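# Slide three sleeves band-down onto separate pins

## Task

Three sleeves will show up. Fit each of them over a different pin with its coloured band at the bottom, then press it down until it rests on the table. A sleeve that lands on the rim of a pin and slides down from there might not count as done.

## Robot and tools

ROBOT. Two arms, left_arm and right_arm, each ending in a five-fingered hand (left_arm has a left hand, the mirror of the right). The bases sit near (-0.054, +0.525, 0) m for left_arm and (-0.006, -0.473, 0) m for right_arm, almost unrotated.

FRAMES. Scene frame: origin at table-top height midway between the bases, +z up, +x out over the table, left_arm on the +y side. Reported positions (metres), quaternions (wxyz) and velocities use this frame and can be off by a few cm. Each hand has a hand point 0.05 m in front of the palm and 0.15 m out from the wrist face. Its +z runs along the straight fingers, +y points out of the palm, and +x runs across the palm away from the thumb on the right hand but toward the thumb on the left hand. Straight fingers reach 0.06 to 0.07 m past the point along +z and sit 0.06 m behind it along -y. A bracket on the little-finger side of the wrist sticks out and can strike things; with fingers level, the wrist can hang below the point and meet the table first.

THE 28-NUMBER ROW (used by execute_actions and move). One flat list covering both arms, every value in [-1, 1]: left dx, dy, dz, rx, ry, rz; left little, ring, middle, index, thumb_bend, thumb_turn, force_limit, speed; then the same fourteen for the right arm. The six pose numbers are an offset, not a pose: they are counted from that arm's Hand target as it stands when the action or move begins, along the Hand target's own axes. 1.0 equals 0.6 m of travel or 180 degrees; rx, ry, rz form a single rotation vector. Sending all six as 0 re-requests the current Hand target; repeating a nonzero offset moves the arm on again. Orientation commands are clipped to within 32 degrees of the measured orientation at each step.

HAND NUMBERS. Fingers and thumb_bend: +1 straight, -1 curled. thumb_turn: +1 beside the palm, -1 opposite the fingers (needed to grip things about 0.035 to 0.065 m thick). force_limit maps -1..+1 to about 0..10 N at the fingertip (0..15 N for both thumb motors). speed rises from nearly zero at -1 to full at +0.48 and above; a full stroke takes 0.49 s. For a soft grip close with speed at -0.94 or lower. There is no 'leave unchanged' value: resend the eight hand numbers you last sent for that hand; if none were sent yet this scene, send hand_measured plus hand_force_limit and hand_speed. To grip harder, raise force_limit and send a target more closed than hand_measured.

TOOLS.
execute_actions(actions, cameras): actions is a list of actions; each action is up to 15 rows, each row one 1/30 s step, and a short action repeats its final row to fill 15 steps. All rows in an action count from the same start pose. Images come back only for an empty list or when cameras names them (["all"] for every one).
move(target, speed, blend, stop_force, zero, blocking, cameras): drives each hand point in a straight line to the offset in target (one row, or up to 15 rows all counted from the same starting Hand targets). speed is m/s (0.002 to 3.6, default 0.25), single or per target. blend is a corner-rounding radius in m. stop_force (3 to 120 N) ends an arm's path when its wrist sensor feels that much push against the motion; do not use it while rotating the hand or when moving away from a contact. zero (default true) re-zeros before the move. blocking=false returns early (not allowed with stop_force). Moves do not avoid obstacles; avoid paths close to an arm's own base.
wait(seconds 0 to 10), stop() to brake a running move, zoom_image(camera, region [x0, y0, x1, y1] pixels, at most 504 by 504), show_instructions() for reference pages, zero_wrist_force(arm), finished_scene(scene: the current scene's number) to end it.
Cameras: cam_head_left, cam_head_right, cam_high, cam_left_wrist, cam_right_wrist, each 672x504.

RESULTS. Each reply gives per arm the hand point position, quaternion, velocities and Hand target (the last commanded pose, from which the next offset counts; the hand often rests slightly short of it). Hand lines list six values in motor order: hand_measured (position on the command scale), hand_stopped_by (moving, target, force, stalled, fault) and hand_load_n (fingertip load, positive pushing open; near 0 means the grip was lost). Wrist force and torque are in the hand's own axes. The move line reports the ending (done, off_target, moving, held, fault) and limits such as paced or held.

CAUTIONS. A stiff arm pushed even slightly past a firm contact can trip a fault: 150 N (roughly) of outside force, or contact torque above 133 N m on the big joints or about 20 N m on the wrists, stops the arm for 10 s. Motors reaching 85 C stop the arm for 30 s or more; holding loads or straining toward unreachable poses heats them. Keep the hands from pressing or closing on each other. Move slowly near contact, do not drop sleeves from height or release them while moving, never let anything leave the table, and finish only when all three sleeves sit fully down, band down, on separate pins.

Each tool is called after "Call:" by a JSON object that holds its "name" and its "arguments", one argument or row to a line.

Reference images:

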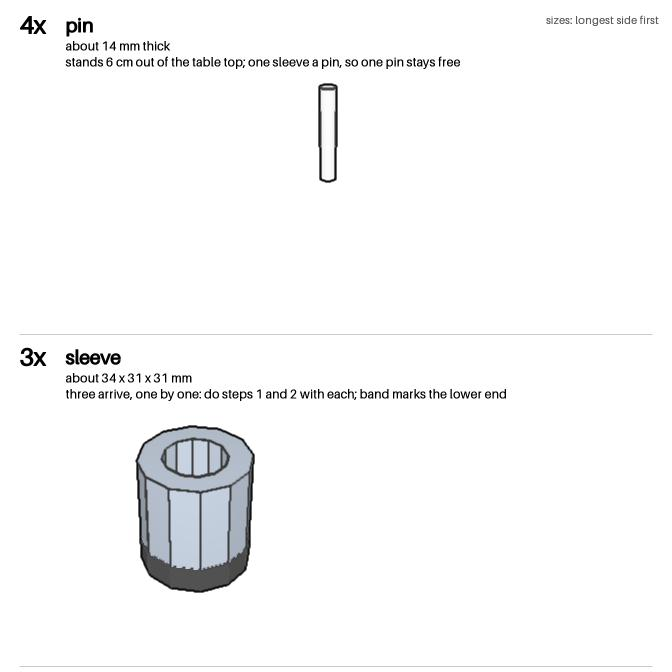

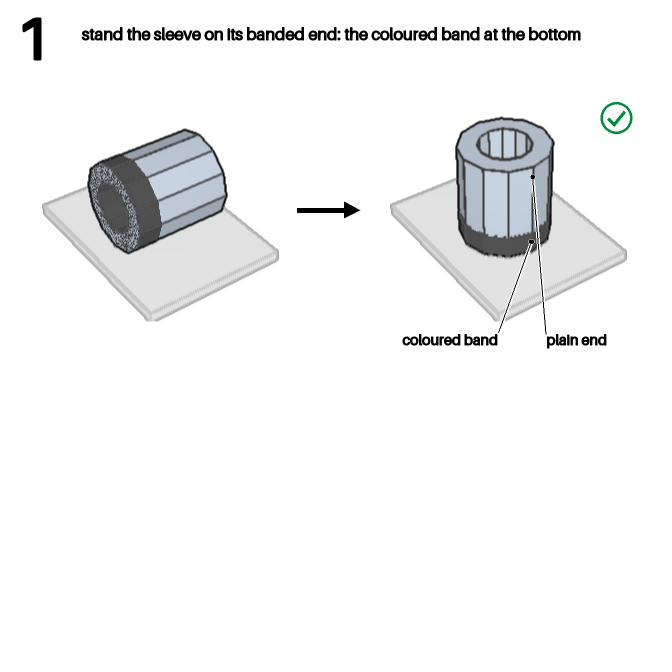

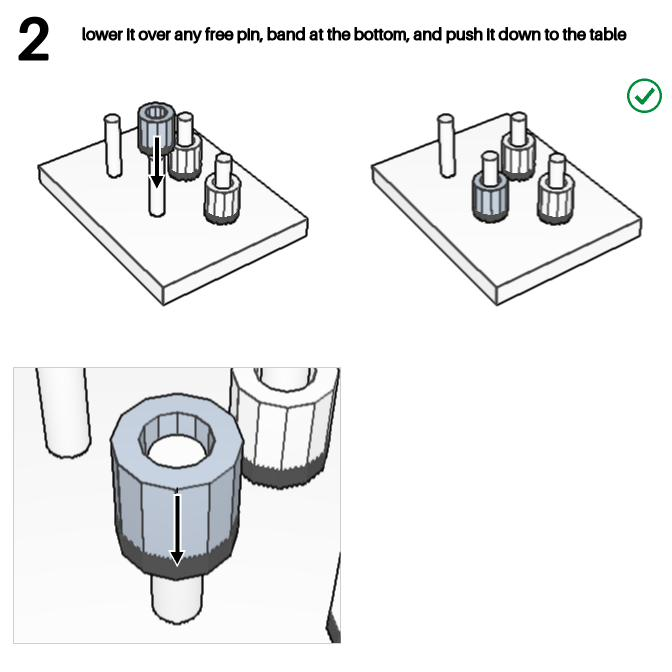

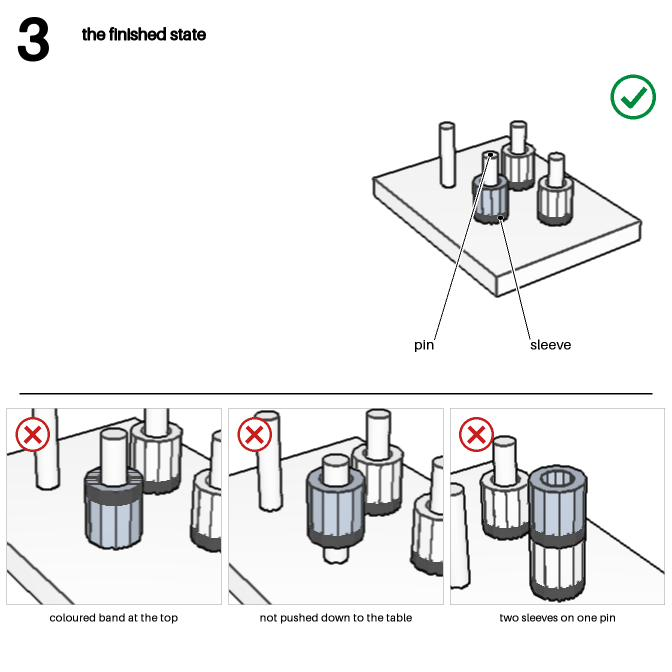

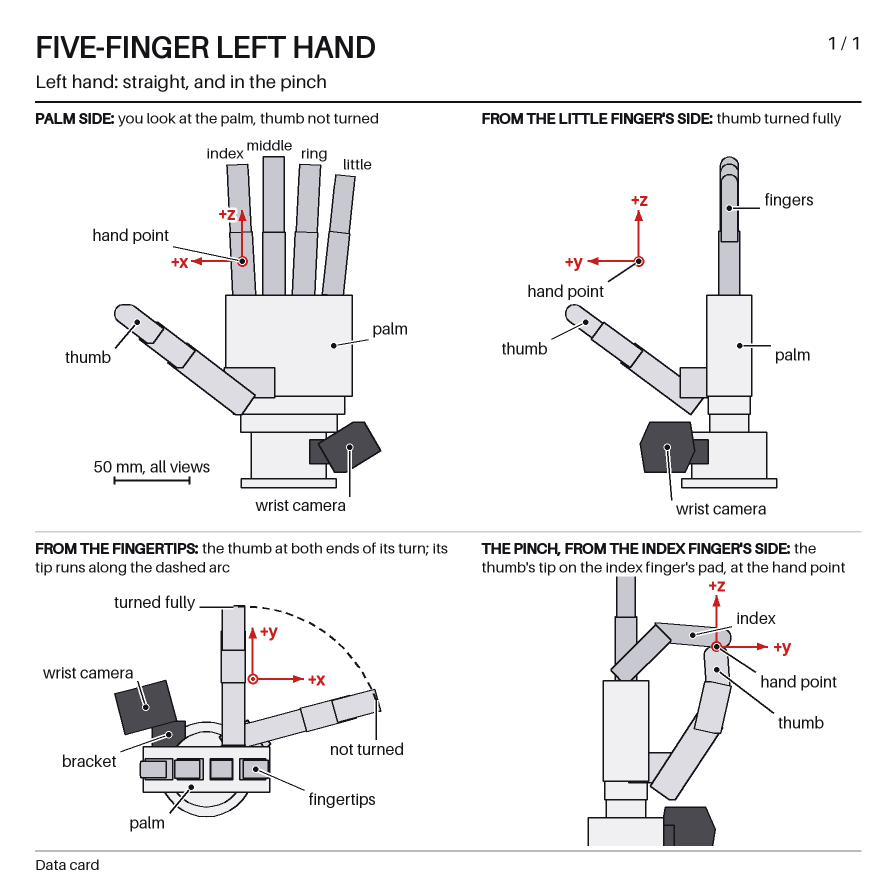

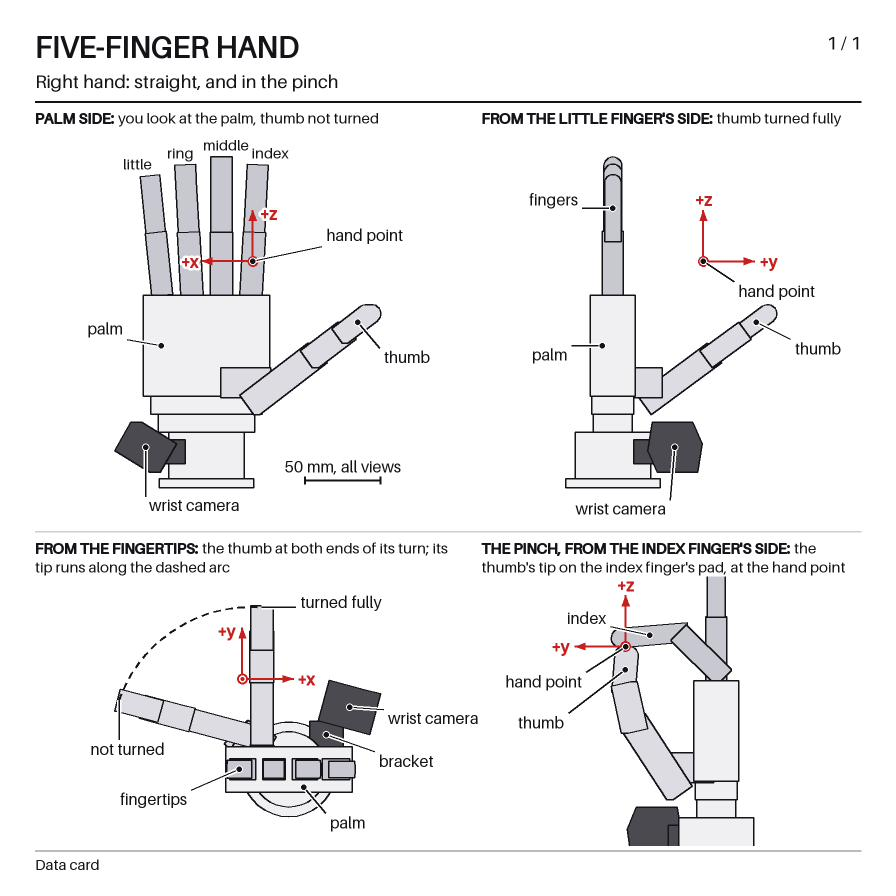

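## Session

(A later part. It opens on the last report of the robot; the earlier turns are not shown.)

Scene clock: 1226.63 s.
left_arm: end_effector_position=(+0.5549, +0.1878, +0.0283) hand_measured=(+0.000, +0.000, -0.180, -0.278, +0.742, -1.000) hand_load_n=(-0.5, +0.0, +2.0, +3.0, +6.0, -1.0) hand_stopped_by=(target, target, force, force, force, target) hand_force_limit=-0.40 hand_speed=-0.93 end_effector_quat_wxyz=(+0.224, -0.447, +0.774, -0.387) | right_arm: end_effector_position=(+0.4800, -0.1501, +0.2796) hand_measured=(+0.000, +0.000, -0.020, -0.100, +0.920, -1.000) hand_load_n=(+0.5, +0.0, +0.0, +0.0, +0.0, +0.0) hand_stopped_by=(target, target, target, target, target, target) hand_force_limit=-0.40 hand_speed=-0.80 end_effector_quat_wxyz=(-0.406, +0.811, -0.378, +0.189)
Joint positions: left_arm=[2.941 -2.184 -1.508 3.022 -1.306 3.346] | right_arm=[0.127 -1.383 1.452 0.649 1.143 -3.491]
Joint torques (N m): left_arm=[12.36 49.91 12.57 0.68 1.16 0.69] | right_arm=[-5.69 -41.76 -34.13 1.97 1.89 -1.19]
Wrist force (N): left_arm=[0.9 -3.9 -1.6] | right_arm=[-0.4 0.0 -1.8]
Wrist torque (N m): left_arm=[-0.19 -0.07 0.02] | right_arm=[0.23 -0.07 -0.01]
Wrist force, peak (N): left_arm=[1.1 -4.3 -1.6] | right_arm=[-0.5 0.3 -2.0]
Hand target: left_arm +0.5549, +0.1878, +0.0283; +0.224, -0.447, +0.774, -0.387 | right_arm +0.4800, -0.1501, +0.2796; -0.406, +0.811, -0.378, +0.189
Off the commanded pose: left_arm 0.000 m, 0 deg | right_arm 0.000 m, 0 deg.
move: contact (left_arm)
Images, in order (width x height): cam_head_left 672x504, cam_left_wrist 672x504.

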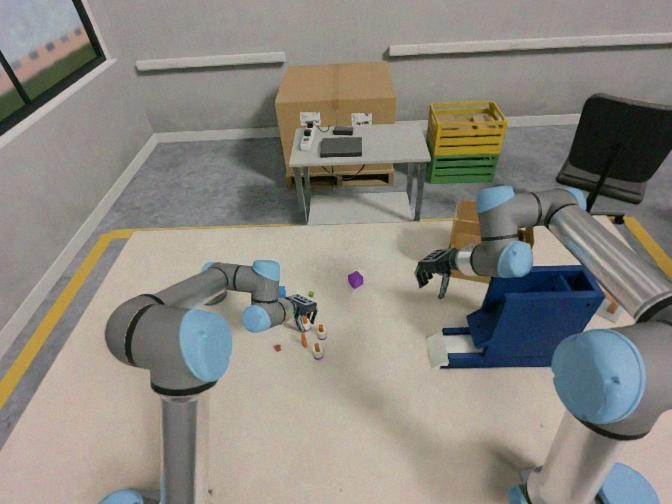

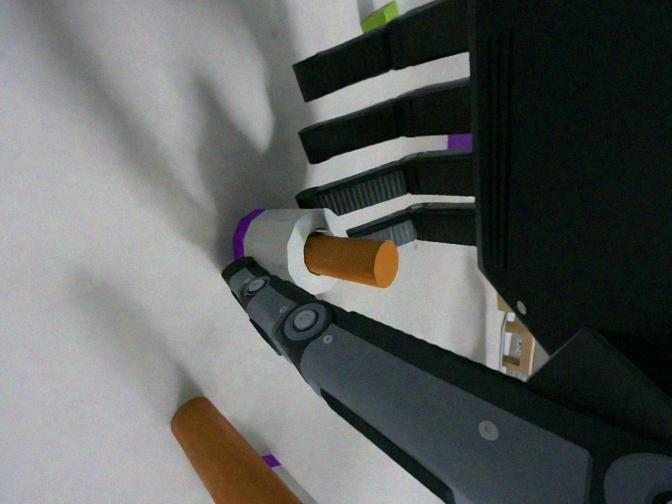

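Call:
{"name": "execute_actions", "arguments": {
  "actions": [
    [[0,0,0,0,0,0,0.0,0.0,-0.02,-0.1,0.92,-1,-0.4,-0.8,0,0,0,0,0,0,0.0,0.0,-0.02,-0.1,0.92,-1,-0.4,-0.8]]
  ],
  "cameras": ["cam_left_wrist","cam_head_left"]
}}

Call:
{"name": "zoom_image", "arguments": {
  "camera": "cam_left_wrist",
  "region": [190, 190, 350, 310]
}}

Scene clock: 1229.87 s.
left_arm: end_effector_position=(+0.5549, +0.1878, +0.0283) hand_measured=(+0.000, +0.000, -0.020, -0.100, +0.920, -1.000) hand_load_n=(+0.0, +0.0, +0.0, +0.0, +0.0, +0.0) hand_stopped_by=(target, target, target, target, target, target) hand_force_limit=-0.40 hand_speed=-0.80 end_effector_quat_wxyz=(+0.224, -0.447, +0.774, -0.387) | right_arm: end_effector_position=(+0.4800, -0.1501, +0.2796) hand_measured=(+0.000, +0.000, -0.020, -0.100, +0.920, -1.000) hand_load_n=(+0.0, +0.0, +0.0, +0.0, +0.0, +0.0) hand_stopped_by=(target, target, target, target, target, target) hand_force_limit=-0.40 hand_speed=-0.80 end_effector_quat_wxyz=(-0.406, +0.811, -0.378, +0.189)
Joint positions: left_arm=[2.941 -2.184 -1.508 3.022 -1.306 3.346] | right_arm=[0.127 -1.383 1.452 0.649 1.143 -3.491]
Joint torques (N m): left_arm=[11.6 56.69 13.24 -1.35 1.21 0.69] | right_arm=[-5.73 -41.86 -34.07 1.87 2.02 -1.17]
Wrist force (N): left_arm=[0.2 0.3 0.3] | right_arm=[0.0 0.3 -1.8]
Wrist torque (N m): left_arm=[0.03 -0.05 -0.02] | right_arm=[0.27 -0.11 0.01]
Wrist force, peak (N): left_arm=[0.9 -4.2 -1.8] | right_arm=[-0.1 0.2 -2.0]
Hand target: left_arm +0.5549, +0.1878, +0.0283; +0.224, -0.447, +0.774, -0.387 | right_arm +0.4800, -0.1501, +0.2796; -0.406, +0.811, -0.378, +0.189
Off the commanded pose: left_arm 0.000 m, 0 deg | right_arm 0.000 m, 0 deg.
Images, in order (width x height): cam_head_left 672x504, cam_left_wrist 672x504.

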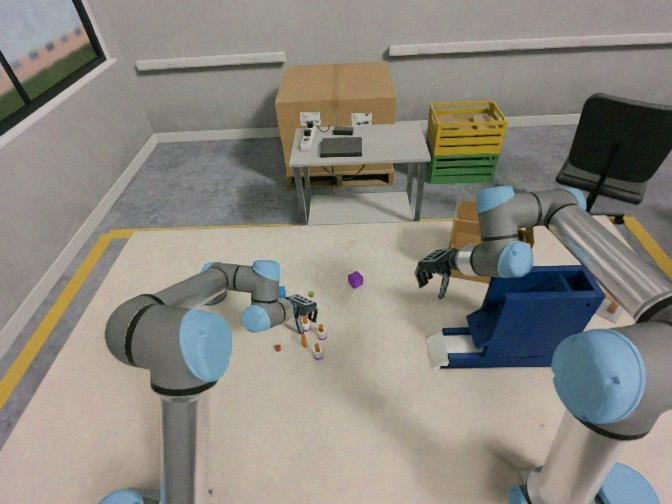

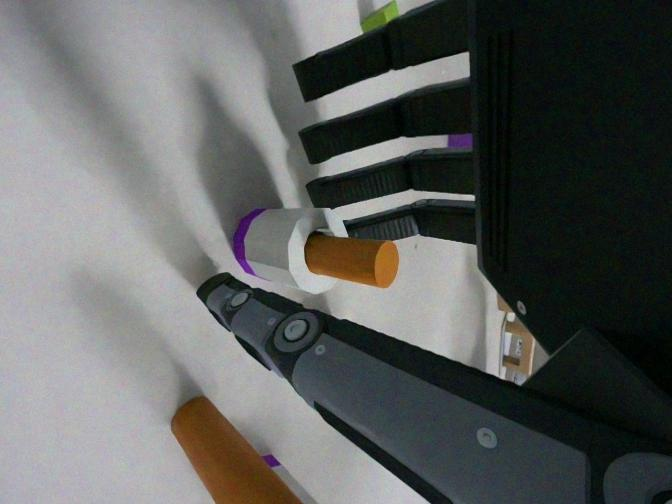

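Scaled by 3.150 from the camera's 672x504 image, which has a finer 960x720 frame.

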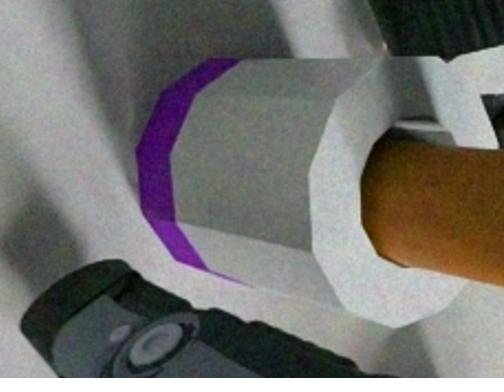

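Call:
{"name": "move", "arguments": {
  "target": [
    [0,-0.0533,-0.04,0,0,0,0.0,0.0,-0.02,-0.1,0.92,-1,-0.4,-0.8,0,0,0,0,0,0,0.0,0.0,-0.02,-0.1,0.92,-1,-0.4,-0.8],
    [0,-0.2,-0.15,0,0,0,0.0,0.0,-0.02,-0.1,0.92,-1,-0.4,-0.8,0,0,0,0,0,0,0.0,0.0,-0.02,-0.1,0.92,-1,-0.4,-0.8]
  ],
  "speed": [0.06,0.2],
  "blend": [0.01,0],
  "cameras": ["cam_left_wrist","cam_head_left","cam_head_right","cam_high"]
}}

Call:
{"name": "zoom_image", "arguments": {
  "camera": "cam_head_right",
  "region": [270, 300, 340, 370]
}}

Call:
{"name": "zoom_image", "arguments": {
  "camera": "cam_high",
  "region": [370, 200, 440, 270]
}}

Call:
{"name": "zoom_image", "arguments": {
  "camera": "cam_head_left",
  "region": [280, 300, 350, 370]
}}

Scene clock: 1234.47 s.
left_arm: end_effector_position=(+0.5549, +0.1878, +0.1782) hand_measured=(+0.000, +0.000, -0.020, -0.100, +0.920, -1.000) hand_load_n=(+0.0, +0.0, +0.0, +0.0, +0.0, +0.0) hand_stopped_by=(target, target, target, target, target, target) hand_force_limit=-0.40 hand_speed=-0.80 end_effector_quat_wxyz=(+0.224, -0.447, +0.774, -0.387) | right_arm: end_effector_position=(+0.4800, -0.1501, +0.2796) hand_measured=(+0.000, +0.000, -0.020, -0.100, +0.920, -1.000) hand_load_n=(+0.0, +0.0, +0.0, +0.0, +0.0, +0.0) hand_stopped_by=(target, target, target, target, target, target) hand_force_limit=-0.40 hand_speed=-0.80 end_effector_quat_wxyz=(-0.406, +0.811, -0.378, +0.189)
Joint positions: left_arm=[2.941 -2.05 -1.31 2.689 -1.306 3.346] | right_arm=[0.127 -1.383 1.452 0.649 1.143 -3.491]
Joint torques (N m): left_arm=[8.64 57.97 29.15 -2.12 1.24 1.08] | right_arm=[-6.05 -41.4 -34.22 1.71 1.91 -1.17]
Wrist force (N): left_arm=[0.1 0.3 -0.1] | right_arm=[-0.1 0.1 -1.9]
Wrist torque (N m): left_arm=[0.05 -0.08 -0.07] | right_arm=[0.25 -0.11 0.01]
Wrist force, peak (N): left_arm=[0.1 1.8 0.9] | right_arm=[-0.1 0.3 -2.1]
Hand target: left_arm +0.5549, +0.1878, +0.1783; +0.224, -0.447, +0.774, -0.387 | right_arm +0.4800, -0.1501, +0.2796; -0.406, +0.811, -0.378, +0.189
Off the commanded pose: left_arm 0.000 m, 0 deg | right_arm 0.000 m, 0 deg.
move: done
Images, in order (width x height): cam_head_left 672x504, cam_head_right 672x504, cam_high 672x504, cam_left_wrist 672x504.

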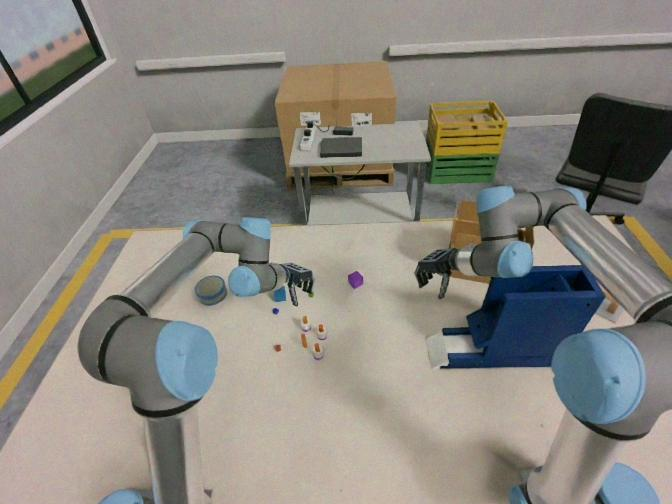

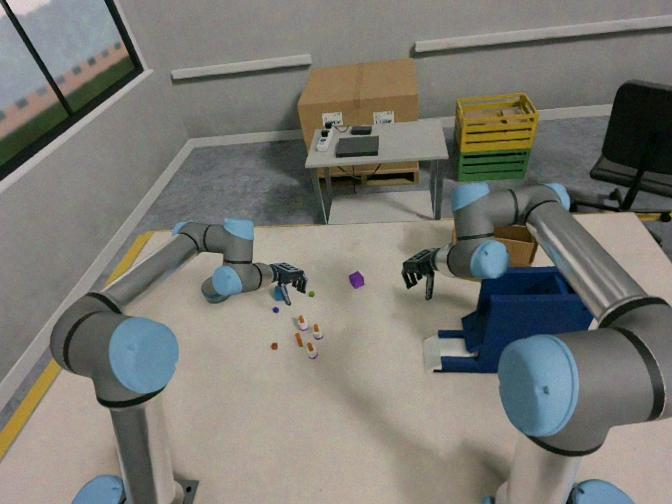

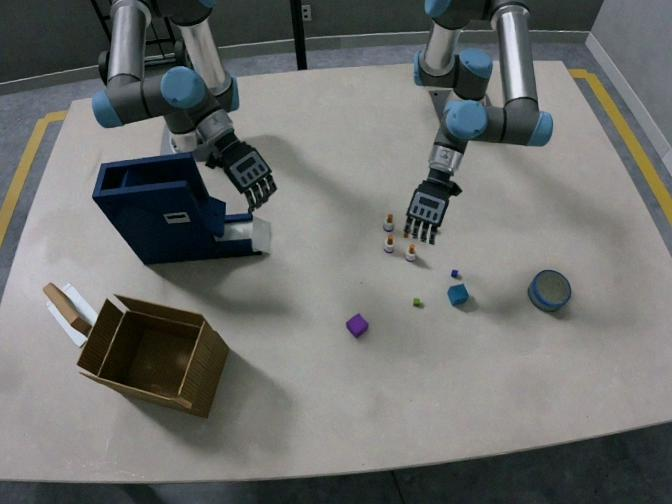

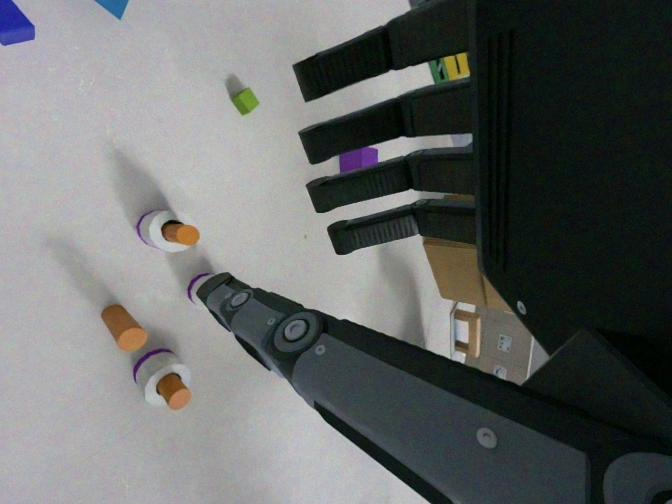

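Scaled by 7.200 from the camera's 672x504 image, which has a finer 960x720 frame.

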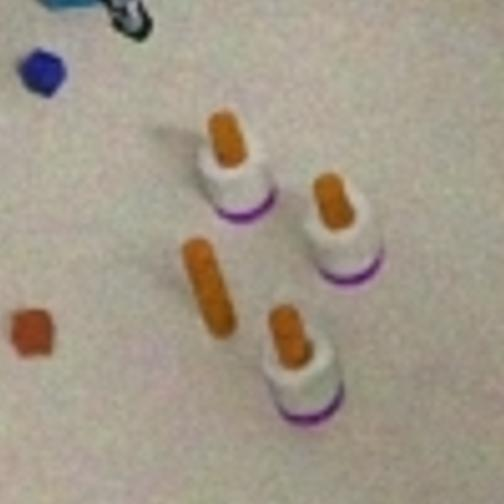

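Scaled by 7.200 from the camera's 672x504 image, which has a finer 960x720 frame.

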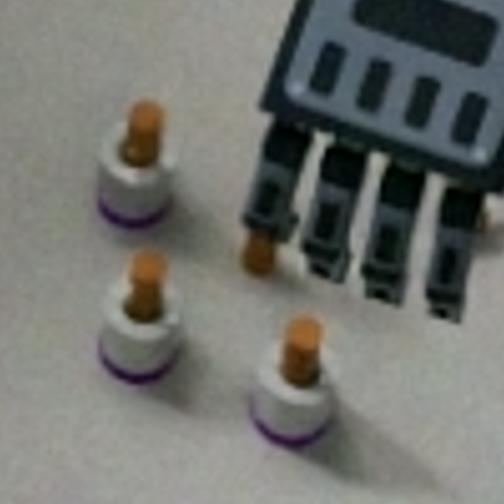

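Scaled by 7.200 from the camera's 672x504 image, which has a finer 960x720 frame.

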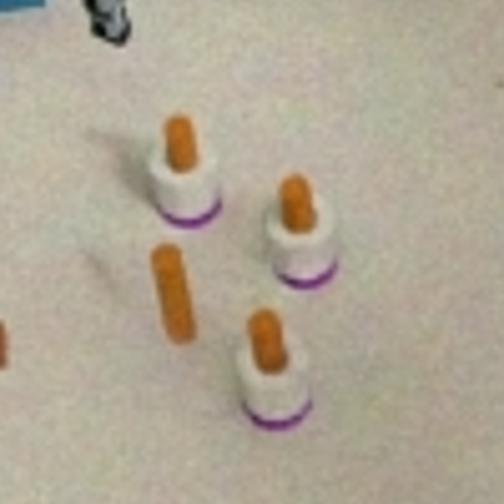

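Call:
{"name": "finished_scene", "arguments": {
  "scene": 1
}}

The scene is finished: the task was done.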